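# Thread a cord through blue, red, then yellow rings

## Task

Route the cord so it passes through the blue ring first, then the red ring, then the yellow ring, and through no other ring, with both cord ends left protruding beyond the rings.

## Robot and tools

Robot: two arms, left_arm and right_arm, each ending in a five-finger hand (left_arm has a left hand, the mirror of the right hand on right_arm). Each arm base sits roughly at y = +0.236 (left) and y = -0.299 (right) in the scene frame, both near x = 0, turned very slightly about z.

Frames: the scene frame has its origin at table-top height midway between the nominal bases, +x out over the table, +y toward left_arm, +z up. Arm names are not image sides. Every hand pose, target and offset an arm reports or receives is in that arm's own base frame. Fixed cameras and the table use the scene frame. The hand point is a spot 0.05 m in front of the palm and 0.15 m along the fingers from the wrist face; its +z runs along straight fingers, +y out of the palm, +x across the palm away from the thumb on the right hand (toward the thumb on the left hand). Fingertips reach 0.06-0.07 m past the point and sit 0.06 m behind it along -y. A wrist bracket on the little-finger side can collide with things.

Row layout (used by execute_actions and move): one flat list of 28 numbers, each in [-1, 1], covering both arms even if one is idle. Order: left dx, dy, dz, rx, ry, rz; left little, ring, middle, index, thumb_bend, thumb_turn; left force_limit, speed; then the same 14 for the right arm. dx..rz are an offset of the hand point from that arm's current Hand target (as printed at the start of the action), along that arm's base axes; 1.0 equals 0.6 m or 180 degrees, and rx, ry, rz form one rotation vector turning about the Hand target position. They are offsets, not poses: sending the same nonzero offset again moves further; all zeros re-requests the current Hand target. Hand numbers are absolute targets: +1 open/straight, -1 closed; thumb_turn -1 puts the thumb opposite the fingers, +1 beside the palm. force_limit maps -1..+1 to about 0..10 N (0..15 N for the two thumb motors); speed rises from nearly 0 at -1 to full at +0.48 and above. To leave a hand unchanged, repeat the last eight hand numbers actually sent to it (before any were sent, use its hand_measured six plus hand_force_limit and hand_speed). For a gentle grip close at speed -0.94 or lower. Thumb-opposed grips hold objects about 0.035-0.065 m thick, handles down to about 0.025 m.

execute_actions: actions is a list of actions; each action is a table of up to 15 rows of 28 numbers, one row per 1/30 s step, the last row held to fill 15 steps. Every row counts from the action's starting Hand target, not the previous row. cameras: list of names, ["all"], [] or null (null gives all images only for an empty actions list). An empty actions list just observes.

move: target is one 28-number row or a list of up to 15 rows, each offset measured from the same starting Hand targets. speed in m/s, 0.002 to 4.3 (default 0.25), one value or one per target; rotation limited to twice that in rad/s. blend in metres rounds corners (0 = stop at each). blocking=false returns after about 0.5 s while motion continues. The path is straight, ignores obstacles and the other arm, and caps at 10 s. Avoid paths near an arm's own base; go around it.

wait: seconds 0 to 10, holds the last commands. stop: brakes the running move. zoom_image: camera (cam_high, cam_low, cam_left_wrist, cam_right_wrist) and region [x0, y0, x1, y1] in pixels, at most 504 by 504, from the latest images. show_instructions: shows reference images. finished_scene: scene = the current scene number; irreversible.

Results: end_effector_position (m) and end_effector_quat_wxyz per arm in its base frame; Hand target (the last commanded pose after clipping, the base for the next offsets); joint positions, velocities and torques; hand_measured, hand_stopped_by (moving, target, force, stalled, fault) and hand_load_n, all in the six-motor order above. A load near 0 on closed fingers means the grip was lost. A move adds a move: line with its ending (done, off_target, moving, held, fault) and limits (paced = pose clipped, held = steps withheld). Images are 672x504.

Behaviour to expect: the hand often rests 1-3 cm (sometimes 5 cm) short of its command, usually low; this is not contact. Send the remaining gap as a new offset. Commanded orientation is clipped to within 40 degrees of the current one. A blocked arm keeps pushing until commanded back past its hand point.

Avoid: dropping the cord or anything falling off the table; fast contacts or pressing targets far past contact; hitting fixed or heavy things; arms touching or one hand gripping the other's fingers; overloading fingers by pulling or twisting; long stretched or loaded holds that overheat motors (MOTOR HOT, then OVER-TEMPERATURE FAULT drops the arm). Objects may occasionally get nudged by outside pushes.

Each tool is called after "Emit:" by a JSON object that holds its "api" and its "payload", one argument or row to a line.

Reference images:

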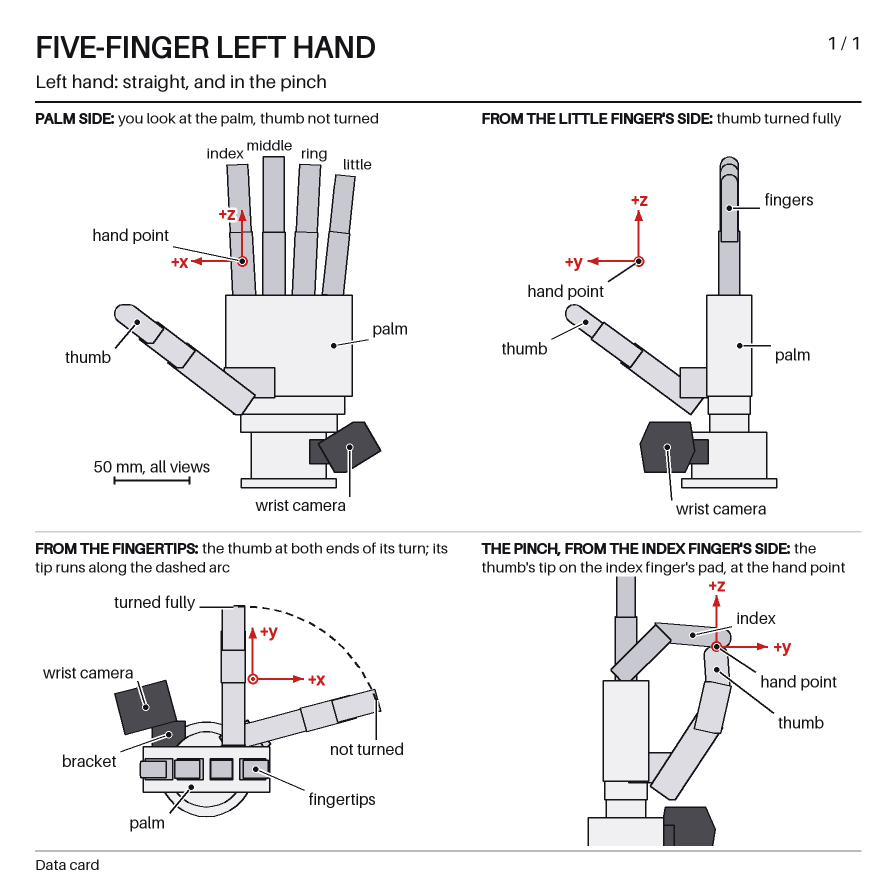

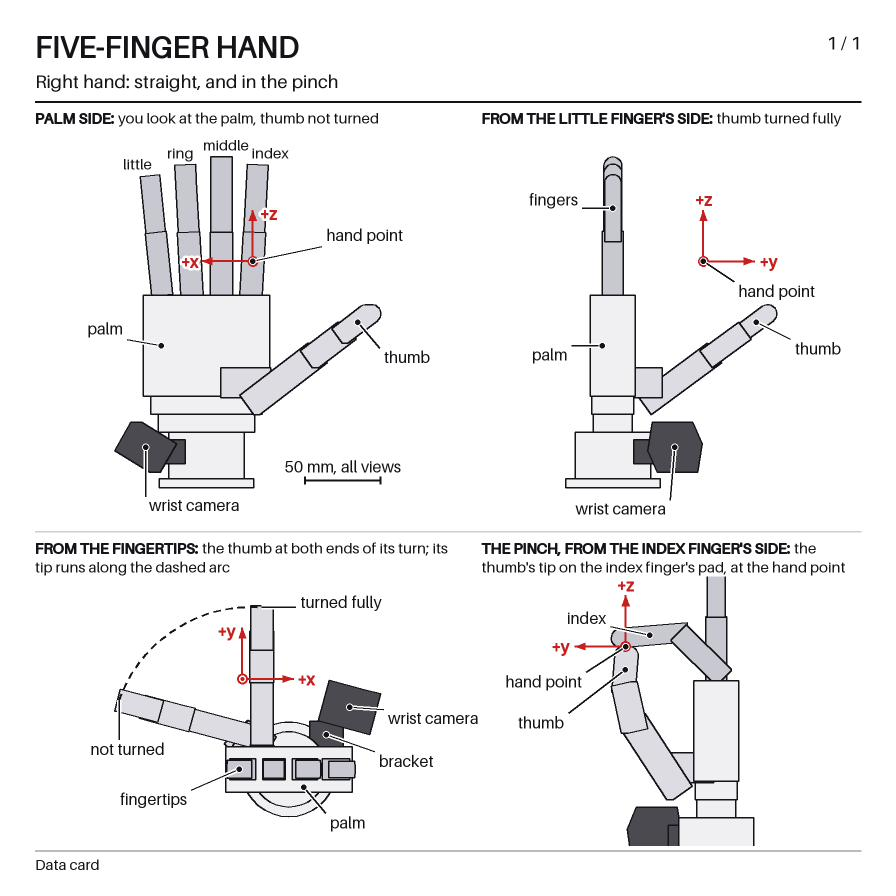

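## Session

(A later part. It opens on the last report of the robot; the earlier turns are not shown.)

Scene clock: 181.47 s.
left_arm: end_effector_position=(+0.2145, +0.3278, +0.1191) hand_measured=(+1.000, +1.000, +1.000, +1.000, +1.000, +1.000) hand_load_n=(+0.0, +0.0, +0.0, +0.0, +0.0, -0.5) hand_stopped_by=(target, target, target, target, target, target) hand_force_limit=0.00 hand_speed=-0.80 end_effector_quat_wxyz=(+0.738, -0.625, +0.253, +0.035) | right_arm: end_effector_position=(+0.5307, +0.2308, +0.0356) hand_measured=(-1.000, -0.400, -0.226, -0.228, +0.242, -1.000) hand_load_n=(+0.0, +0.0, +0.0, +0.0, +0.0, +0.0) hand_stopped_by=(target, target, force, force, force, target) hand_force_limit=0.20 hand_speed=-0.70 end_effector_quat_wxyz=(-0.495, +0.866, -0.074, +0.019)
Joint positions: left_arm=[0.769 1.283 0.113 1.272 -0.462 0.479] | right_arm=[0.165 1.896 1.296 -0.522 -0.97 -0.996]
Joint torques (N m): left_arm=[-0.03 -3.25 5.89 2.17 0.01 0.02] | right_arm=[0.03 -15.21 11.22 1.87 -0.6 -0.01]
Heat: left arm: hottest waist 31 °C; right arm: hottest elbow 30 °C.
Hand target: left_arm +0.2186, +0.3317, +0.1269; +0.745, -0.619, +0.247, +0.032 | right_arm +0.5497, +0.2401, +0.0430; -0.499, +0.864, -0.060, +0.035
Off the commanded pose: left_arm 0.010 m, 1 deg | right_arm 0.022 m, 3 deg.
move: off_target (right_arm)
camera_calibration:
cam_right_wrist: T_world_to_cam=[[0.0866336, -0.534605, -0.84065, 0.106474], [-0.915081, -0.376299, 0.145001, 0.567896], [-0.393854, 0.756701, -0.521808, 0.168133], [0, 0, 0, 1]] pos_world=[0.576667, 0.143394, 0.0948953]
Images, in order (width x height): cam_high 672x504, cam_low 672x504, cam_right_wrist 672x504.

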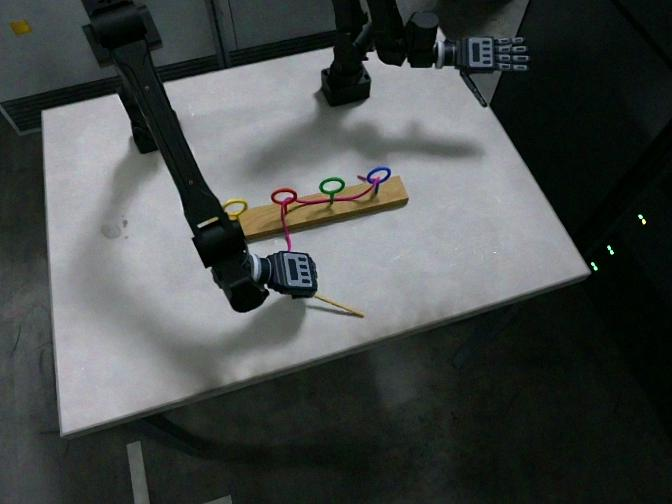

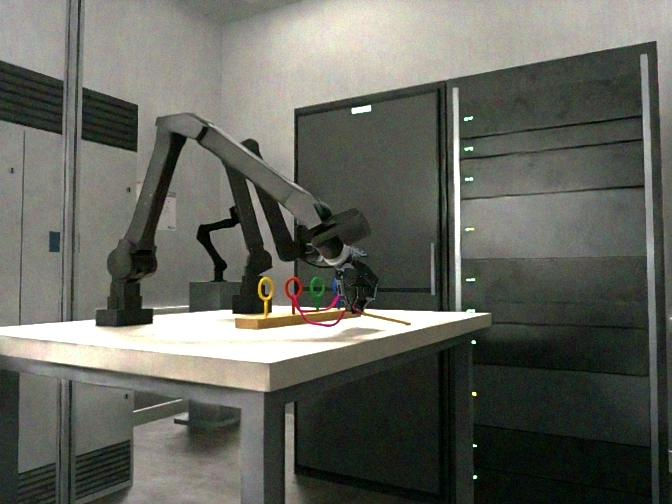

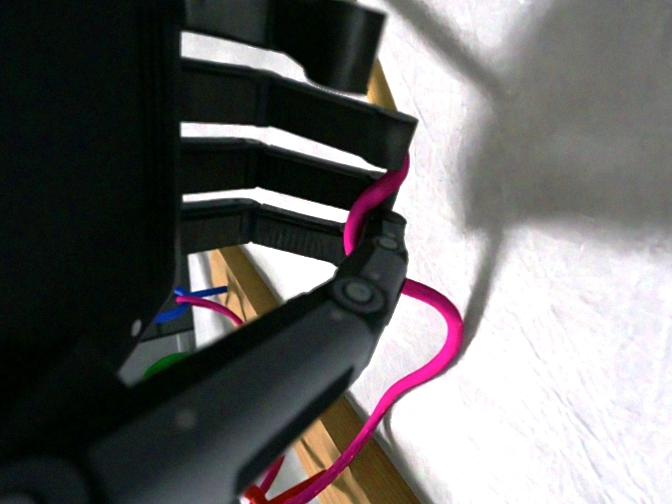

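Emit:
{"api": "move", "payload": {
  "target": [
    [0,0,0,0,0,0,1,1,1,1,1,1,0,-0.8,-0.02,0,0.2,0,0,0,-1,-0.4,-0.4,-0.4,0.1,-1,0.2,-0.7],
    [0,0,0,0,0,0,1,1,1,1,1,1,0,-0.8,-0.15,-0.08,0.27,0,0,0,-1,-0.4,-0.4,-0.4,0.1,-1,0.2,-0.7]
  ],
  "cameras": ["cam_high","cam_low","cam_right_wrist"],
  "speed": 0.08,
  "blend": 0.02
}}

Emit:
{"api": "zoom_image", "payload": {
  "camera": "cam_high",
  "region": [180, 130, 430, 330]
}}

Emit:
{"api": "zoom_image", "payload": {
  "camera": "cam_low",
  "region": [220, 200, 390, 340]
}}

Scene clock: 194.80 s.
left_arm: end_effector_position=(+0.2145, +0.3278, +0.1191) hand_measured=(+1.000, +1.000, +1.000, +1.000, +1.000, +1.000) hand_load_n=(-0.5, +0.0, +0.0, +0.0, +0.0, +0.0) hand_stopped_by=(target, target, target, target, target, target) hand_force_limit=0.00 hand_speed=-0.80 end_effector_quat_wxyz=(+0.738, -0.625, +0.253, +0.035) | right_arm: end_effector_position=(+0.4623, +0.1977, +0.2083) hand_measured=(-1.000, -0.400, -0.226, -0.228, +0.242, -1.000) hand_load_n=(+0.0, +0.0, +0.0, +0.0, +0.0, +0.0) hand_stopped_by=(target, target, force, force, force, target) hand_force_limit=0.20 hand_speed=-0.70 end_effector_quat_wxyz=(-0.500, +0.863, -0.057, +0.037)
Joint positions: left_arm=[0.769 1.283 0.113 1.272 -0.462 0.479] | right_arm=[0.119 1.53 1.3 -0.92 -0.995 -1.088]
Joint torques (N m): left_arm=[-0.03 -3.19 5.85 2.17 0.03 0.02] | right_arm=[-1.55 -12.4 7.84 0.72 -0.75 -0.16]
Heat: left arm: hottest waist 31 °C; right arm: hottest elbow 31 °C.
Hand target: left_arm +0.2186, +0.3317, +0.1269; +0.745, -0.619, +0.247, +0.032 | right_arm +0.4596, +0.1922, +0.2050; -0.499, +0.864, -0.060, +0.035
Off the commanded pose: left_arm 0.010 m, 1 deg | right_arm 0.007 m, 0 deg.
move: done
camera_calibration:
cam_right_wrist: T_world_to_cam=[[0.133996, -0.526319, -0.839662, 0.216128], [-0.916553, -0.387988, 0.0969329, 0.480754], [-0.376797, 0.756606, -0.534389, 0.251088], [0, 0, 0, 1]] pos_world=[0.506285, 0.110304, 0.269052]
Images, in order (width x height): cam_high 672x504, cam_low 672x504, cam_right_wrist 672x504.

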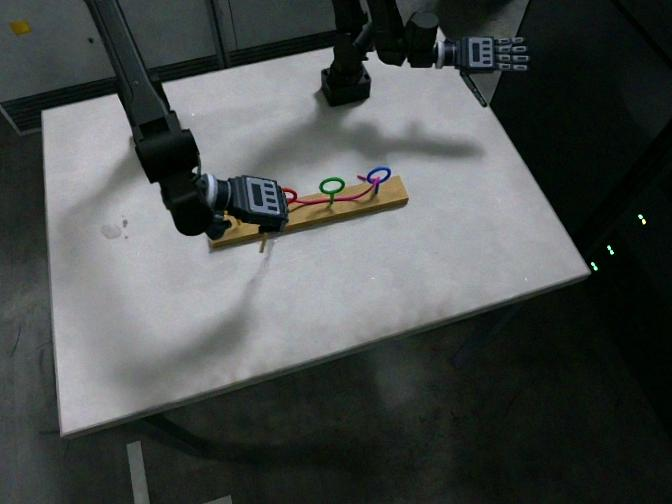

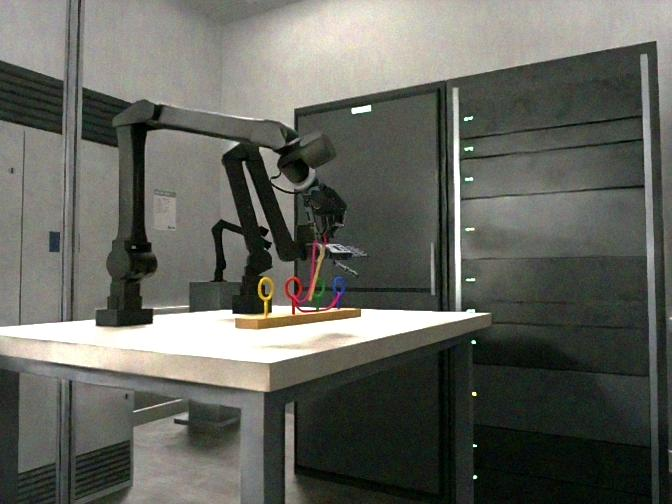

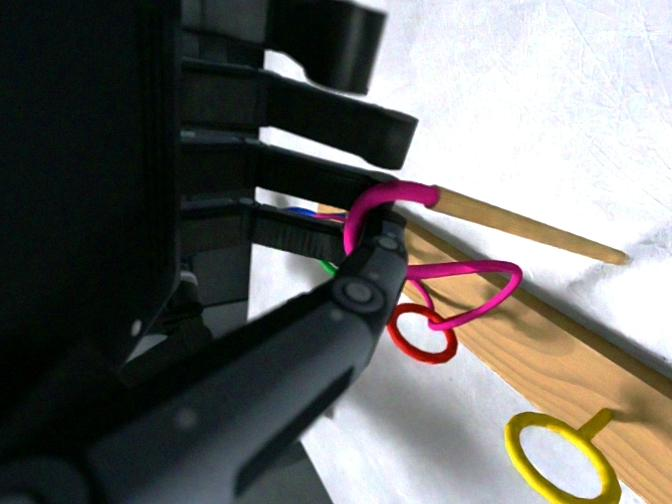

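Scaled by 2.016 from the camera's 672x504 image, which has a finer 960x720 frame.

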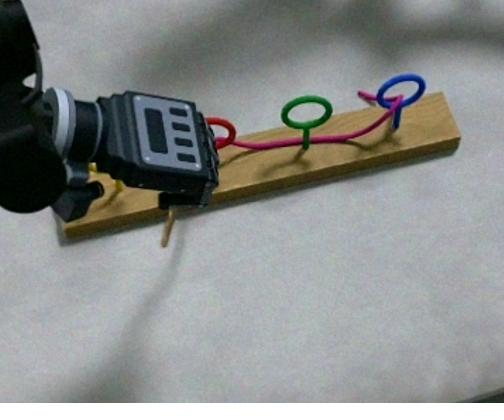

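Scaled by 2.965 from the camera's 672x504 image, which has a finer 960x720 frame.

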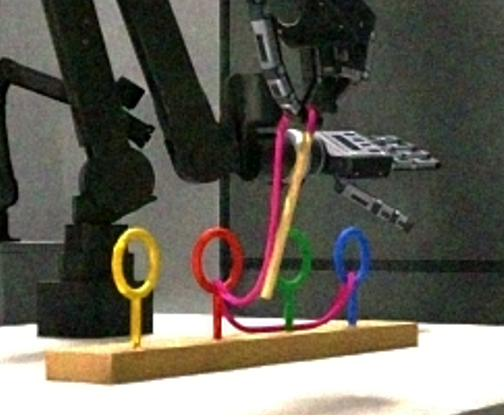

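Emit:
{"api": "move", "payload": {
  "target": [
    [0,0,0,0,0,0,1,1,1,1,1,1,0,-0.8,0.074,0.035,-0.102,0,0,0,-1,-0.4,-0.4,-0.4,0.1,-1,0.2,-0.7]
  ],
  "cameras": ["cam_high","cam_low","cam_right_wrist"],
  "speed": 0.06
}}

Emit:
{"api": "zoom_image", "payload": {
  "camera": "cam_high",
  "region": [180, 130, 430, 330]
}}

Emit:
{"api": "zoom_image", "payload": {
  "camera": "cam_low",
  "region": [220, 200, 390, 340]
}}

Scene clock: 201.50 s.
left_arm: end_effector_position=(+0.2145, +0.3278, +0.1191) hand_measured=(+1.000, +1.000, +1.000, +1.000, +1.000, +1.000) hand_load_n=(+0.0, +0.0, +0.0, +0.0, +0.0, +0.0) hand_stopped_by=(target, target, target, target, target, target) hand_force_limit=0.00 hand_speed=-0.80 end_effector_quat_wxyz=(+0.738, -0.625, +0.253, +0.035) | right_arm: end_effector_position=(+0.4989, +0.2064, +0.1445) hand_measured=(-1.000, -0.400, -0.226, -0.228, +0.242, -1.000) hand_load_n=(+0.0, +0.0, +0.0, +0.0, +0.0, +0.0) hand_stopped_by=(target, target, force, force, force, target) hand_force_limit=0.20 hand_speed=-0.70 end_effector_quat_wxyz=(-0.498, +0.864, -0.062, +0.034)
Joint positions: left_arm=[0.769 1.283 0.113 1.272 -0.462 0.479] | right_arm=[0.129 1.673 1.3 -0.769 -0.986 -1.067]
Joint torques (N m): left_arm=[0.5 -3.19 5.87 2.22 0.05 0.01] | right_arm=[0.03 -13.33 9.35 1.84 -0.61 0.11]
Heat: left arm: hottest waist 31 °C; right arm: hottest elbow 31 °C.
Hand target: left_arm +0.2186, +0.3317, +0.1269; +0.745, -0.619, +0.247, +0.032 | right_arm +0.5041, +0.2131, +0.1439; -0.499, +0.864, -0.060, +0.035
Off the commanded pose: left_arm 0.010 m, 1 deg | right_arm 0.008 m, 0 deg.
move: done
camera_calibration:
cam_right_wrist: T_world_to_cam=[[0.123883, -0.530841, -0.838368, 0.168029], [-0.917542, -0.382994, 0.106923, 0.52195], [-0.377849, 0.755992, -0.534515, 0.224874], [0, 0, 0, 1]] pos_world=[0.543064, 0.119097, 0.20526]
Images, in order (width x height): cam_high 672x504, cam_low 672x504, cam_right_wrist 672x504.

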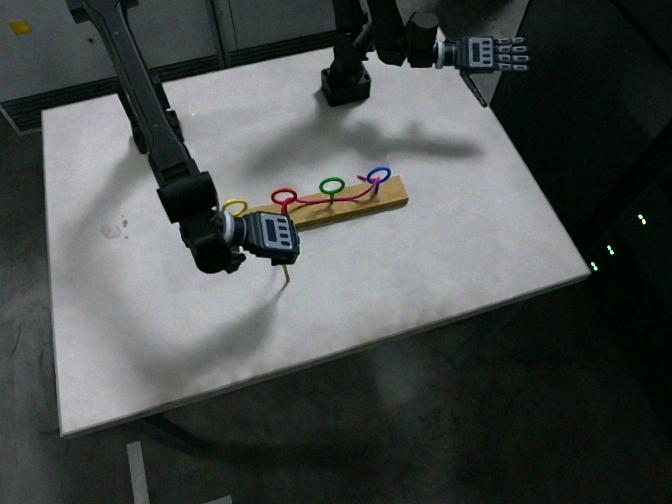

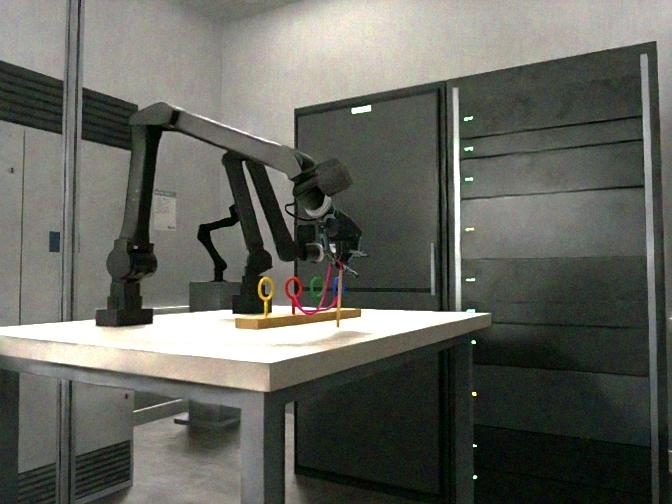

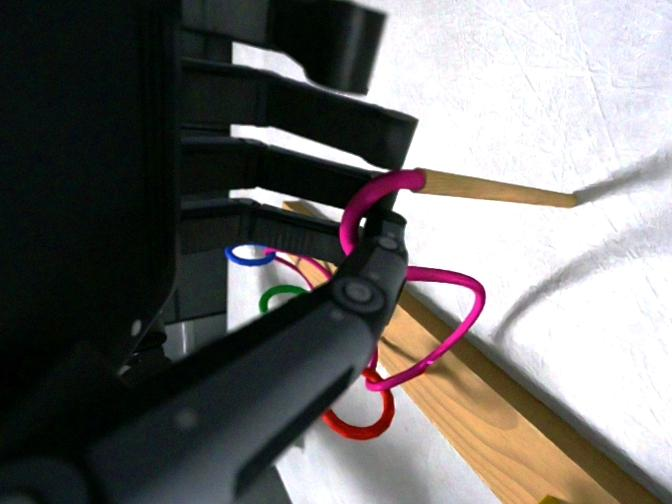

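Scaled by 2.016 from the camera's 672x504 image, which has a finer 960x720 frame.

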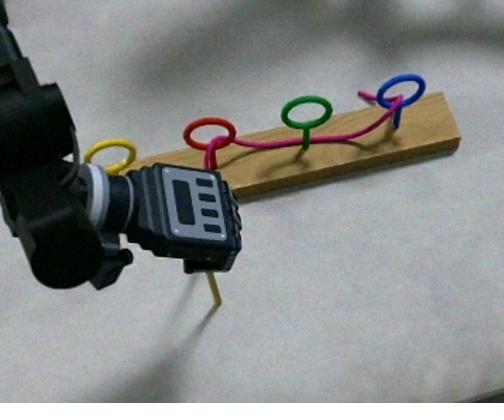

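Scaled by 2.965 from the camera's 672x504 image, which has a finer 960x720 frame.

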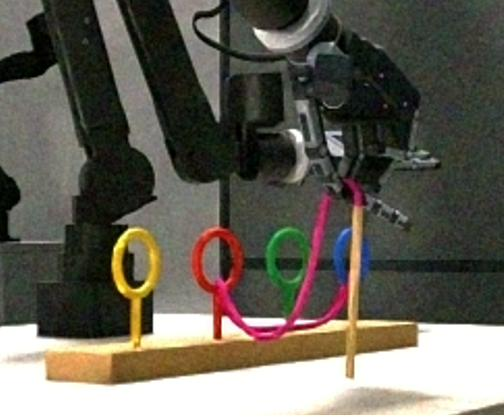

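Emit:
{"api": "move", "payload": {
  "target": [
    [0,0,0,0,0,0,1,1,1,1,1,1,0,-0.8,0,0,0.08,0,0,0,-1,-0.4,-0.4,-0.4,0.1,-1,0.2,-0.7],
    [0,0,0,0,0,0,1,1,1,1,1,1,0,-0.8,-0.15,-0.05,0.08,0,0,0,-1,-0.4,-0.4,-0.4,0.1,-1,0.2,-0.7]
  ],
  "cameras": ["cam_low"],
  "speed": 0.06,
  "blend": 0.01
}}

Emit:
{"api": "zoom_image", "payload": {
  "camera": "cam_low",
  "region": [220, 200, 390, 340]
}}

Emit:
{"api": "wait", "payload": {
  "seconds": 1.5,
  "cameras": ["cam_high","cam_low"]
}}

Emit:
{"api": "zoom_image", "payload": {
  "camera": "cam_high",
  "region": [180, 130, 430, 330]
}}

Emit:
{"api": "zoom_image", "payload": {
  "camera": "cam_low",
  "region": [220, 200, 390, 340]
}}

Scene clock: 208.07 s.
left_arm: end_effector_position=(+0.2145, +0.3278, +0.1191) hand_measured=(+1.000, +1.000, +1.000, +1.000, +1.000, +1.000) hand_load_n=(+0.0, +0.0, +0.0, -0.5, +0.0, +0.0) hand_stopped_by=(target, target, target, target, target, target) hand_force_limit=0.00 hand_speed=-0.80 end_effector_quat_wxyz=(+0.738, -0.625, +0.253, +0.035) | right_arm: end_effector_position=(+0.4168, +0.1887, +0.1933) hand_measured=(-1.000, -0.400, -0.226, -0.228, +0.242, -1.000) hand_load_n=(+0.0, +0.0, +0.0, +0.0, +0.0, +0.0) hand_stopped_by=(target, target, force, force, force, target) hand_force_limit=0.20 hand_speed=-0.70 end_effector_quat_wxyz=(-0.500, +0.864, -0.058, +0.035)
Joint positions: left_arm=[0.769 1.283 0.113 1.272 -0.462 0.479] | right_arm=[0.111 1.427 1.149 -0.891 -0.998 -1.104]
Joint torques (N m): left_arm=[-0.09 -3.43 5.94 2.11 0.03 0.07] | right_arm=[-1.73 -10.75 7.72 0.65 -0.75 -0.18]
Heat: left arm: hottest waist 31 °C; right arm: hottest elbow 31 °C.
Hand target: left_arm +0.2186, +0.3317, +0.1269; +0.745, -0.619, +0.247, +0.032 | right_arm +0.4141, +0.1832, +0.1920; -0.499, +0.864, -0.060, +0.035
Off the commanded pose: left_arm 0.010 m, 1 deg | right_arm 0.006 m, 0 deg.
move: done
Images, in order (width x height): cam_low 672x504.

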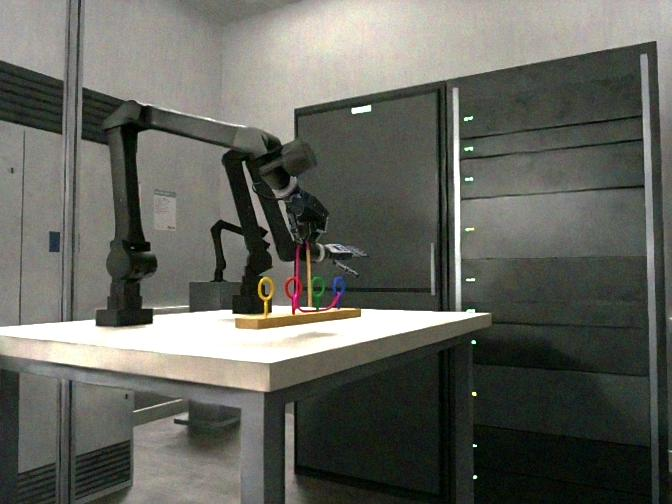

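Scaled by 2.965 from the camera's 672x504 image, which has a finer 960x720 frame.

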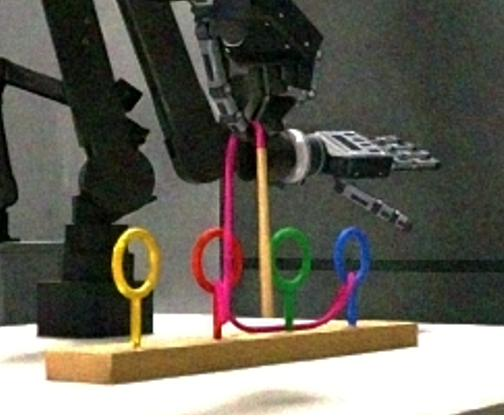

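Scene clock: 209.57 s.
left_arm: end_effector_position=(+0.2145, +0.3278, +0.1191) hand_measured=(+1.000, +1.000, +1.000, +1.000, +1.000, +1.000) hand_load_n=(+0.5, +0.0, +0.0, +0.0, +0.0, +0.0) hand_stopped_by=(target, target, target, target, target, target) hand_force_limit=0.00 hand_speed=-0.80 end_effector_quat_wxyz=(+0.738, -0.625, +0.253, +0.035) | right_arm: end_effector_position=(+0.4168, +0.1887, +0.1932) hand_measured=(-1.000, -0.400, -0.226, -0.228, +0.242, -1.000) hand_load_n=(+0.0, +0.0, +0.0, +0.0, +0.0, +0.0) hand_stopped_by=(target, target, force, force, force, target) hand_force_limit=0.20 hand_speed=-0.70 end_effector_quat_wxyz=(-0.500, +0.864, -0.058, +0.035)
Joint positions: left_arm=[0.769 1.283 0.113 1.272 -0.462 0.479] | right_arm=[0.111 1.427 1.149 -0.891 -0.998 -1.104]
Joint torques (N m): left_arm=[0.26 -3.31 5.85 2.13 0.05 0.03] | right_arm=[-1.67 -10.93 7.75 0.68 -0.77 -0.16]
Heat: left arm: hottest waist 31 °C; right arm: hottest elbow 31 °C.
Hand target: left_arm +0.2186, +0.3317, +0.1269; +0.745, -0.619, +0.247, +0.032 | right_arm +0.4141, +0.1832, +0.1920; -0.499, +0.864, -0.060, +0.035
Off the commanded pose: left_arm 0.010 m, 1 deg | right_arm 0.006 m, 0 deg.
wait: 1.50 s; at rest by 0.17 s
Images, in order (width x height): cam_high 672x504, cam_low 672x504.

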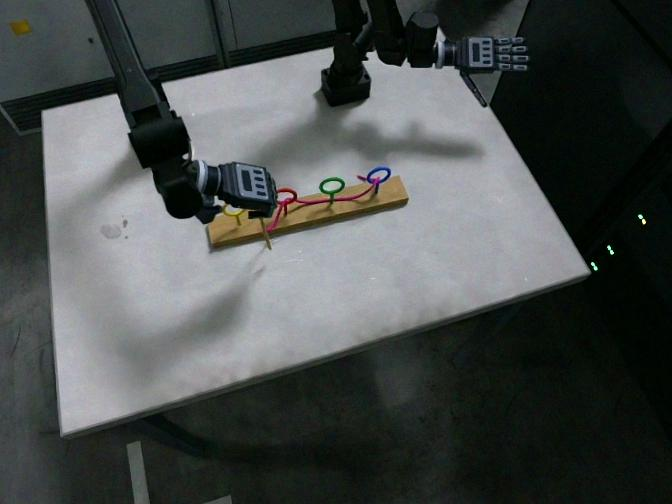

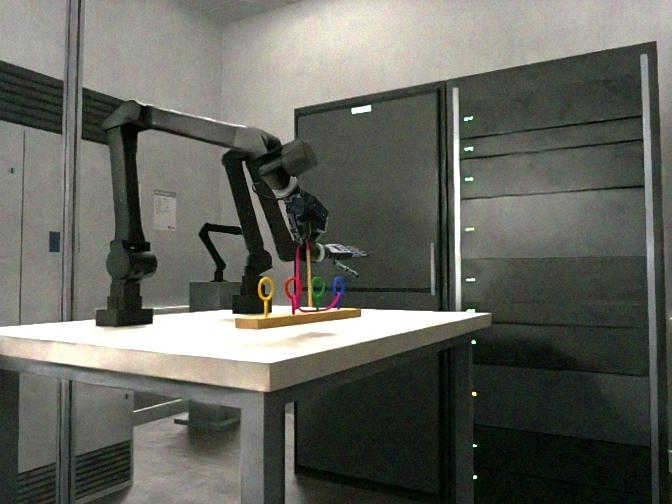

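Scaled by 2.016 from the camera's 672x504 image, which has a finer 960x720 frame.

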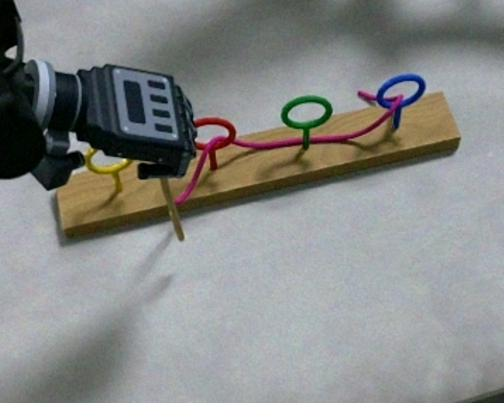

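Scaled by 2.965 from the camera's 672x504 image, which has a finer 960x720 frame.

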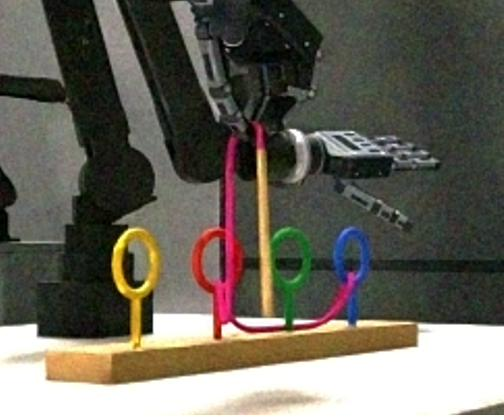

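Emit:
{"api": "move", "payload": {
  "target": [
    [0,0,0,0,0,0,1,1,1,1,1,1,0,-0.8,0.015,0.015,-0.079,0,0,0,-1,-0.4,-0.4,-0.4,0.1,-1,0.2,-0.7],
    [0,0,0,0,0,0,1,1,1,1,1,1,0,-0.8,0.091,0.071,-0.0835,0,0,0,-1,-0.4,-0.4,-0.4,0.1,-1,0.2,-0.7]
  ],
  "cameras": ["cam_high","cam_low"],
  "speed": 0.05
}}

Emit:
{"api": "zoom_image", "payload": {
  "camera": "cam_high",
  "region": [180, 130, 430, 330]
}}

Emit:
{"api": "zoom_image", "payload": {
  "camera": "cam_low",
  "region": [220, 200, 390, 340]
}}

Scene clock: 215.30 s.
left_arm: end_effector_position=(+0.2145, +0.3278, +0.1191) hand_measured=(+1.000, +1.000, +1.000, +1.000, +1.000, +1.000) hand_load_n=(+0.0, +0.0, +0.0, +0.0, +0.0, +0.0) hand_stopped_by=(target, target, target, target, target, target) hand_force_limit=0.00 hand_speed=-0.80 end_effector_quat_wxyz=(+0.738, -0.625, +0.253, +0.035) | right_arm: end_effector_position=(+0.4502, +0.2171, +0.1302) hand_measured=(-1.000, -0.400, -0.226, -0.228, +0.242, -1.000) hand_load_n=(+0.0, +0.0, +0.0, +0.0, +0.0, +0.0) hand_stopped_by=(target, target, force, force, force, target) hand_force_limit=0.20 hand_speed=-0.70 end_effector_quat_wxyz=(-0.495, +0.866, -0.069, +0.021)
Joint positions: left_arm=[0.769 1.283 0.113 1.272 -0.462 0.479] | right_arm=[0.165 1.583 1.147 -0.688 -0.971 -1.01]
Joint torques (N m): left_arm=[-0.03 -3.19 5.82 2.17 0.01 0.05] | right_arm=[0.03 -11.16 12.16 1.83 -0.59 0.09]
Heat: left arm: hottest waist 31 °C; right arm: hottest elbow 30 °C.
Hand target: left_arm +0.2186, +0.3317, +0.1269; +0.745, -0.619, +0.247, +0.032 | right_arm +0.4687, +0.2257, +0.1417; -0.499, +0.864, -0.060, +0.035
Off the commanded pose: left_arm 0.010 m, 1 deg | right_arm 0.023 m, 2 deg.
move: off_target (right_arm)
Images, in order (width x height): cam_high 672x504, cam_low 672x504.

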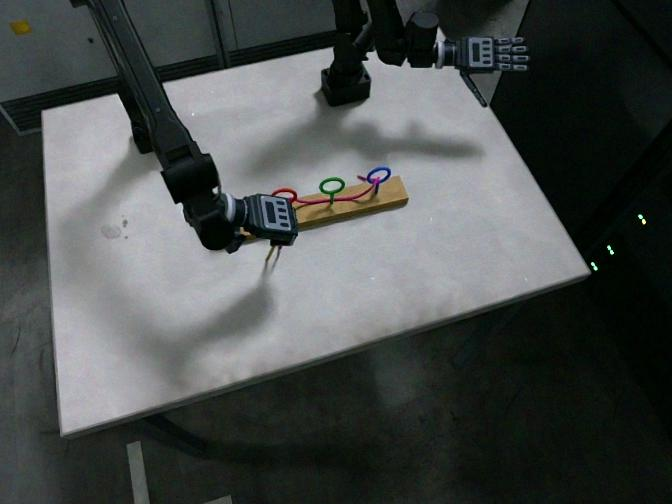

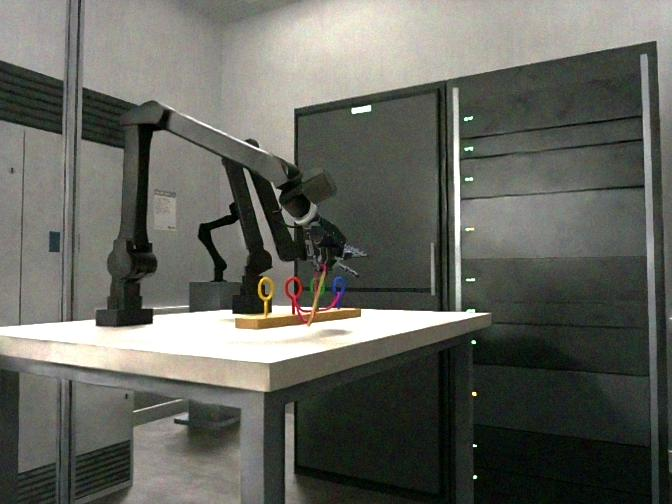

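Scaled by 2.016 from the camera's 672x504 image, which has a finer 960x720 frame.

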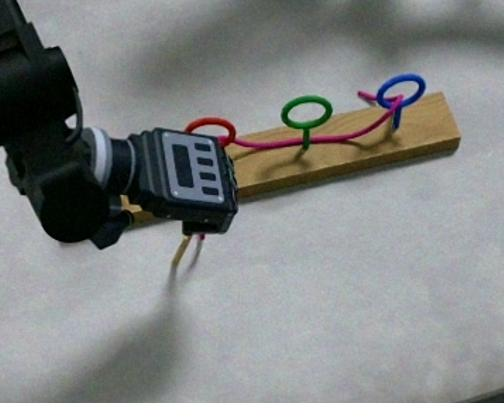

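Scaled by 2.965 from the camera's 672x504 image, which has a finer 960x720 frame.

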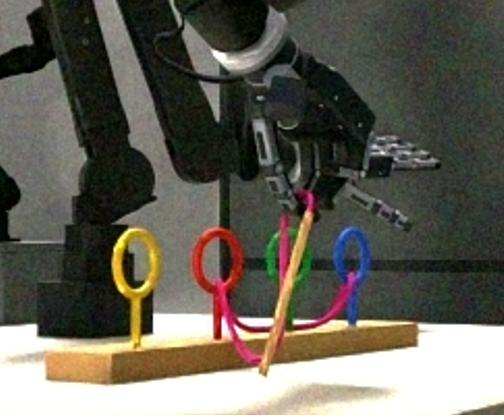

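Emit:
{"api": "move", "payload": {
  "target": [
    [0,0,0,0,0,0,1,1,1,1,1,1,0,-0.8,0.079,0.019,-0.0195,0,0,0,-1,-0.4,-0.4,-0.4,0.1,-1,0.2,-0.7],
    [0,0,0,0,0,0,1,1,1,1,1,1,0,-0.8,0.124,0.042,-0.081,0,0,0,-1,-0.4,-0.4,-0.4,0.1,-1,0.2,-0.7]
  ],
  "cameras": ["cam_high","cam_low","cam_right_wrist"],
  "speed": 0.05,
  "blend": 0.01
}}

Emit:
{"api": "zoom_image", "payload": {
  "camera": "cam_high",
  "region": [180, 130, 430, 330]
}}

Emit:
{"api": "zoom_image", "payload": {
  "camera": "cam_low",
  "region": [220, 200, 390, 340]
}}

Scene clock: 220.07 s.
left_arm: end_effector_position=(+0.2145, +0.3278, +0.1191) hand_measured=(+1.000, +1.000, +1.000, +1.000, +1.000, +1.000) hand_load_n=(+0.0, +0.0, +0.0, +0.0, +0.0, +0.0) hand_stopped_by=(target, target, target, target, target, target) hand_force_limit=0.00 hand_speed=-0.80 end_effector_quat_wxyz=(+0.738, -0.625, +0.253, +0.035) | right_arm: end_effector_position=(+0.5246, +0.2405, +0.0832) hand_measured=(-1.000, -0.400, -0.226, -0.228, +0.242, -1.000) hand_load_n=(+0.0, +0.0, +0.0, +0.0, +0.5, +0.0) hand_stopped_by=(target, target, force, force, force, target) hand_force_limit=0.20 hand_speed=-0.70 end_effector_quat_wxyz=(-0.494, +0.866, -0.069, +0.021)
Joint positions: left_arm=[0.769 1.283 0.113 1.272 -0.462 0.479] | right_arm=[0.185 1.818 1.322 -0.603 -0.96 -0.977]
Joint torques (N m): left_arm=[-0.15 -3.49 5.85 2.18 0.05 0.04] | right_arm=[-0.03 -14.92 12.04 1.89 -0.58 0.1]
Heat: left arm: hottest waist 31 °C; right arm: hottest elbow 30 °C.
Hand target: left_arm +0.2186, +0.3317, +0.1269; +0.745, -0.619, +0.247, +0.032 | right_arm +0.5431, +0.2510, +0.0932; -0.499, +0.864, -0.060, +0.035
Off the commanded pose: left_arm 0.010 m, 1 deg | right_arm 0.023 m, 2 deg.
move: off_target (right_arm)
camera_calibration:
cam_right_wrist: T_world_to_cam=[[0.09784, -0.535965, -0.838552, 0.146474], [-0.913859, -0.382025, 0.137547, 0.560429], [-0.394068, 0.75286, -0.527174, 0.184656], [0, 0, 0, 1]] pos_world=[0.570589, 0.153583, 0.143087]
Images, in order (width x height): cam_high 672x504, cam_low 672x504, cam_right_wrist 672x504.

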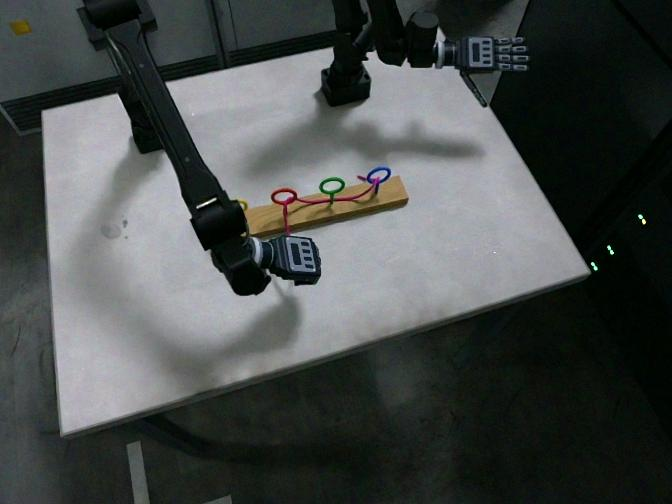

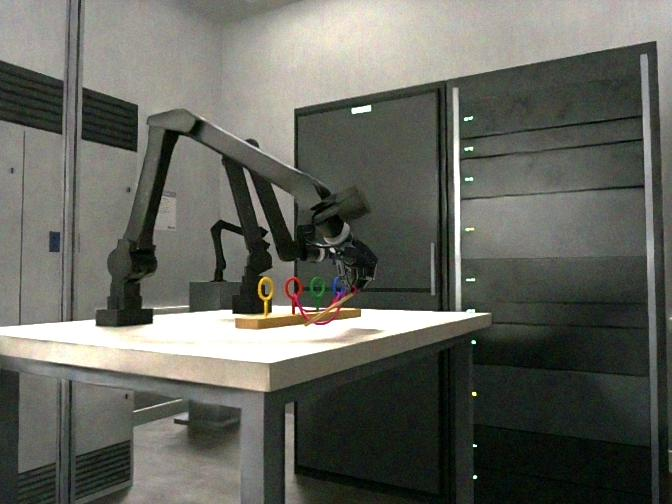

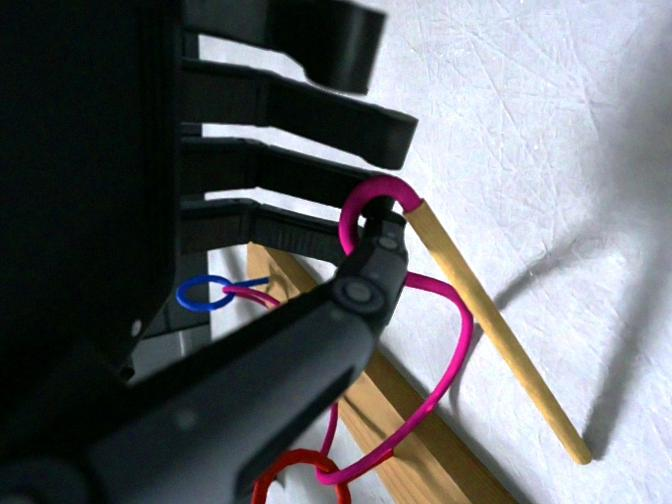

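Scaled by 2.016 from the camera's 672x504 image, which has a finer 960x720 frame.

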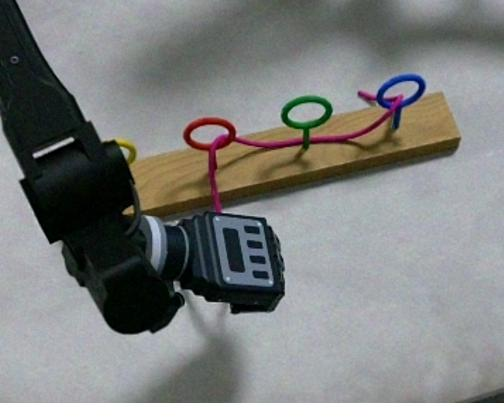

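Scaled by 2.965 from the camera's 672x504 image, which has a finer 960x720 frame.

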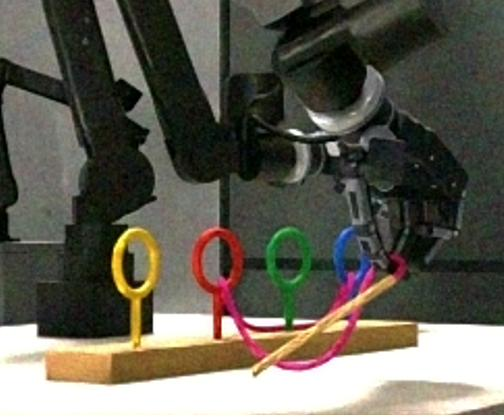

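Emit:
{"api": "move", "payload": {
  "target": [
    [0,0,0,0,0,0,1,1,1,1,1,1,0,-0.8,0.026,0.015,-0.055,0,0,0,-1,-0.4,-0.4,-0.4,0.1,-1,0.2,-0.7],
    [0,0,0,0,0,0,1,1,1,1,1,1,0,-0.8,0.034,0.019,-0.095,0,0,0,-1,-0.4,-0.4,-0.4,0.1,-1,0.2,-0.7]
  ],
  "cameras": ["cam_high","cam_low","cam_right_wrist"],
  "speed": 0.05,
  "blend": 0.005
}}

Emit:
{"api": "zoom_image", "payload": {
  "camera": "cam_low",
  "region": [220, 220, 390, 360]
}}

Scene clock: 222.97 s.
left_arm: end_effector_position=(+0.2145, +0.3278, +0.1191) hand_measured=(+1.000, +1.000, +1.000, +1.000, +1.000, +1.000) hand_load_n=(+0.0, +0.0, +0.0, +0.0, +0.0, +0.0) hand_stopped_by=(target, target, target, target, target, target) hand_force_limit=0.00 hand_speed=-0.80 end_effector_quat_wxyz=(+0.738, -0.625, +0.253, +0.035) | right_arm: end_effector_position=(+0.5464, +0.2514, +0.0292) hand_measured=(-1.000, -0.400, -0.226, -0.228, +0.242, -1.000) hand_load_n=(+0.0, +0.0, +0.0, +0.0, +0.0, +0.0) hand_stopped_by=(target, target, force, force, force, target) hand_force_limit=0.20 hand_speed=-0.70 end_effector_quat_wxyz=(-0.494, +0.866, -0.068, +0.023)
Joint positions: left_arm=[0.769 1.283 0.113 1.272 -0.462 0.479] | right_arm=[0.197 1.94 1.343 -0.483 -0.954 -0.959]
Joint torques (N m): left_arm=[0.26 -3.49 5.83 2.28 0.01 0.02] | right_arm=[0.21 -16.03 11.28 1.92 -0.58 0.13]
Heat: left arm: hottest waist 31 °C; right arm: hottest elbow 30 °C.
Hand target: left_arm +0.2186, +0.3317, +0.1269; +0.745, -0.619, +0.247, +0.032 | right_arm +0.5635, +0.2623, +0.0362; -0.499, +0.864, -0.060, +0.035
Off the commanded pose: left_arm 0.010 m, 1 deg | right_arm 0.021 m, 2 deg.
move: off_target (right_arm)
camera_calibration:
cam_right_wrist: T_world_to_cam=[[0.101073, -0.535989, -0.838153, 0.103095], [-0.914711, -0.38139, 0.133589, 0.592366], [-0.391266, 0.753165, -0.528823, 0.155075], [0, 0, 0, 1]] pos_world=[0.592099, 0.164383, 0.089283]
Images, in order (width x height): cam_high 672x504, cam_low 672x504, cam_right_wrist 672x504.

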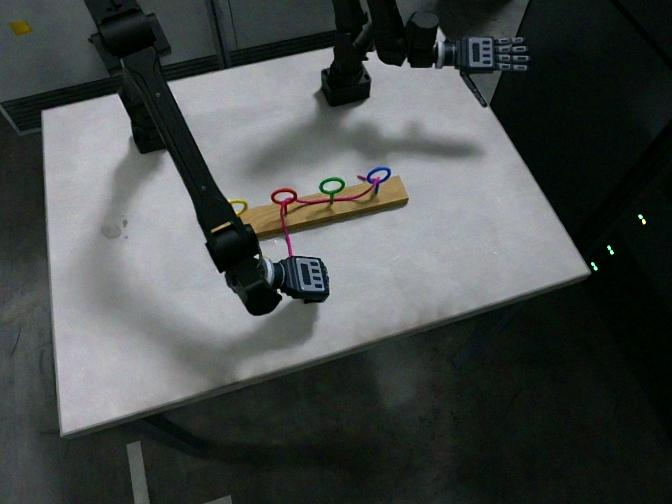

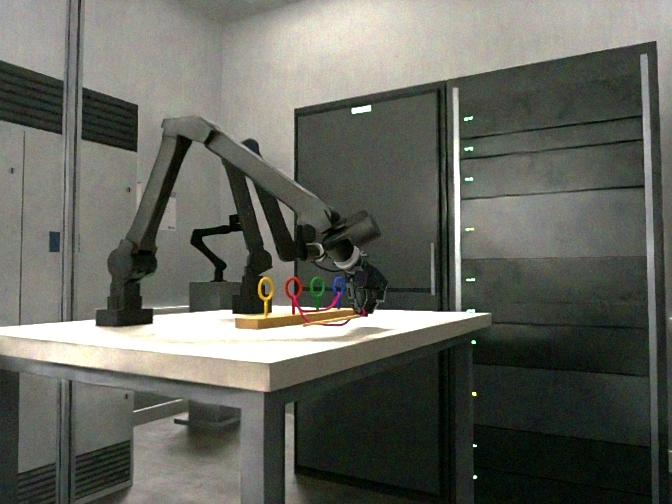

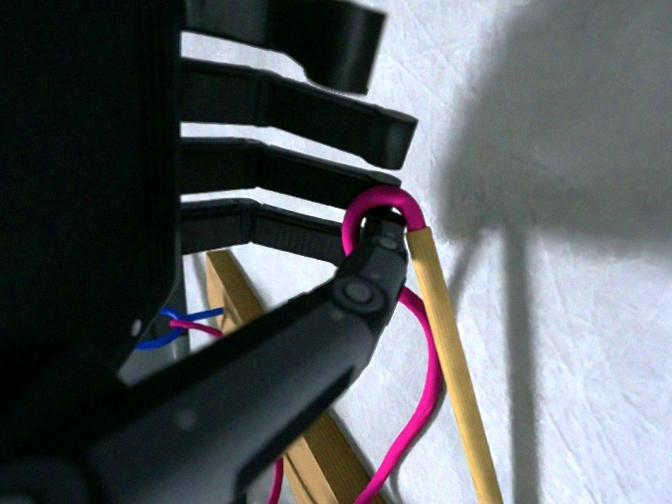

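Scaled by 2.965 from the camera's 672x504 image, which has a finer 960x720 frame.

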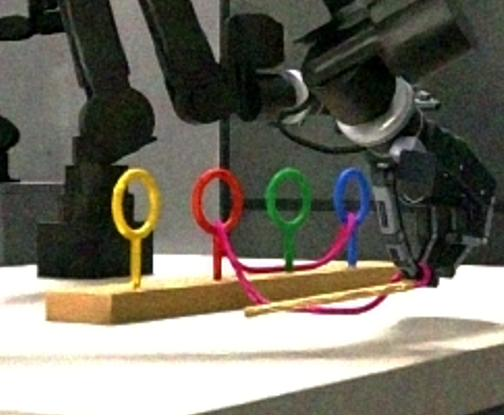

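Emit:
{"api": "move", "payload": {
  "target": [0,0,0,0,0,0,1,1,1,1,1,1,0,-0.8,0,0,0,0,0,0,1,1,0.3,0.3,0.7,-1,0.2,-0.3],
  "cameras": ["cam_high","cam_low","cam_right_wrist"]
}}

Emit:
{"api": "zoom_image", "payload": {
  "camera": "cam_low",
  "region": [220, 220, 390, 360]
}}

Scene clock: 226.33 s.
left_arm: end_effector_position=(+0.2145, +0.3278, +0.1191) hand_measured=(+1.000, +1.000, +1.000, +1.000, +1.000, +1.000) hand_load_n=(+0.0, +0.0, +0.0, +0.0, +0.0, -0.5) hand_stopped_by=(target, target, target, target, target, target) hand_force_limit=0.00 hand_speed=-0.80 end_effector_quat_wxyz=(+0.738, -0.625, +0.253, +0.035) | right_arm: end_effector_position=(+0.5463, +0.2514, +0.0292) hand_measured=(+1.000, +1.000, +0.300, +0.300, +0.700, -1.000) hand_load_n=(-0.5, +0.0, +0.0, +0.0, +0.0, +0.0) hand_stopped_by=(target, target, target, target, target, target) hand_force_limit=0.20 hand_speed=-0.30 end_effector_quat_wxyz=(-0.494, +0.866, -0.069, +0.023)
Joint positions: left_arm=[0.769 1.283 0.113 1.272 -0.462 0.479] | right_arm=[0.197 1.94 1.343 -0.483 -0.954 -0.957]
Joint torques (N m): left_arm=[0.32 -3.25 5.89 2.21 0.03 0.05] | right_arm=[0.15 -16.03 11.26 1.96 -0.6 0.1]
Heat: left arm: hottest waist 31 °C; right arm: hottest elbow 30 °C.
Hand target: left_arm +0.2186, +0.3317, +0.1269; +0.745, -0.619, +0.247, +0.032 | right_arm +0.5635, +0.2623, +0.0362; -0.499, +0.864, -0.060, +0.035
Off the commanded pose: left_arm 0.010 m, 1 deg | right_arm 0.021 m, 2 deg.
move: off_target (right_arm)
camera_calibration:
cam_right_wrist: T_world_to_cam=[[0.099558, -0.535895, -0.838394, 0.10401], [-0.91483, -0.380708, 0.134711, 0.592131], [-0.391374, 0.753577, -0.528156, 0.154972], [0, 0, 0, 1]] pos_world=[0.591996, 0.164384, 0.0892842]
Images, in order (width x height): cam_high 672x504, cam_low 672x504, cam_right_wrist 672x504.

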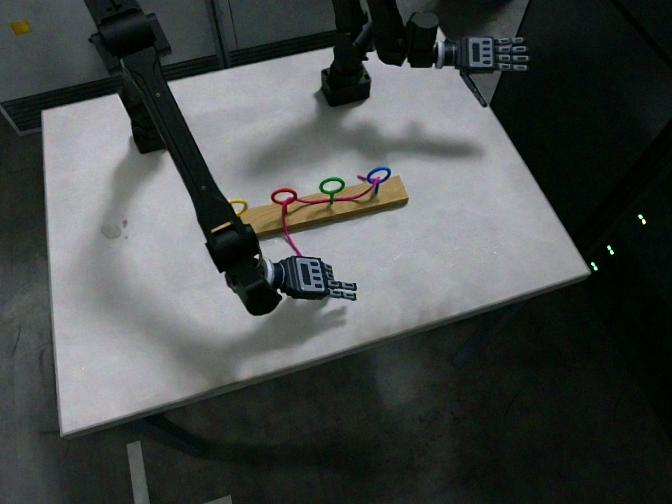

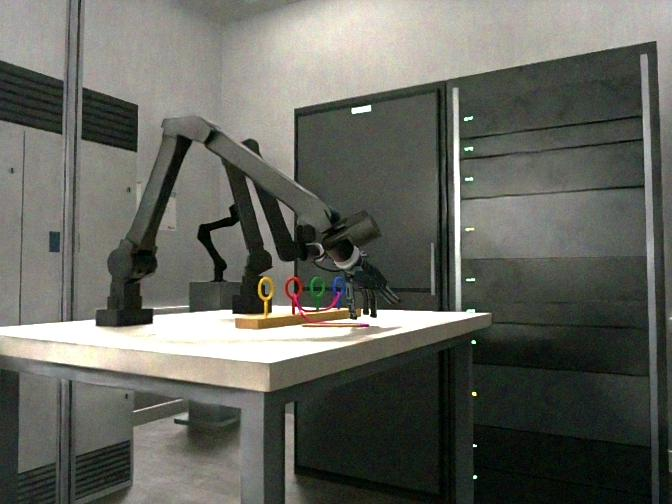

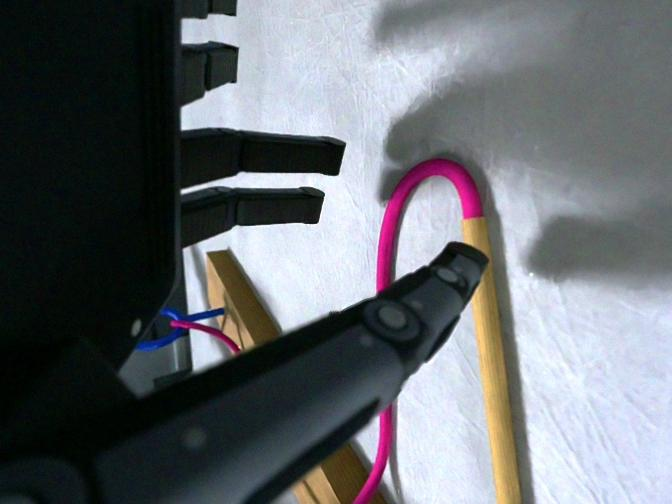

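Scaled by 2.965 from the camera's 672x504 image, which has a finer 960x720 frame.

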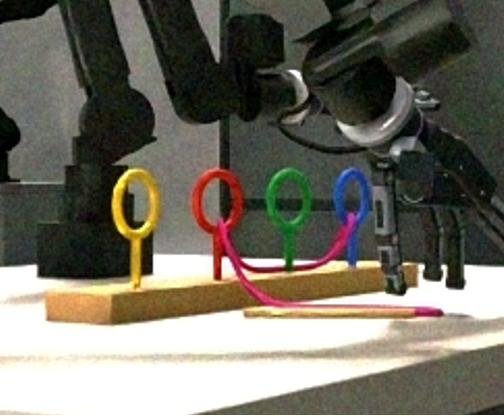

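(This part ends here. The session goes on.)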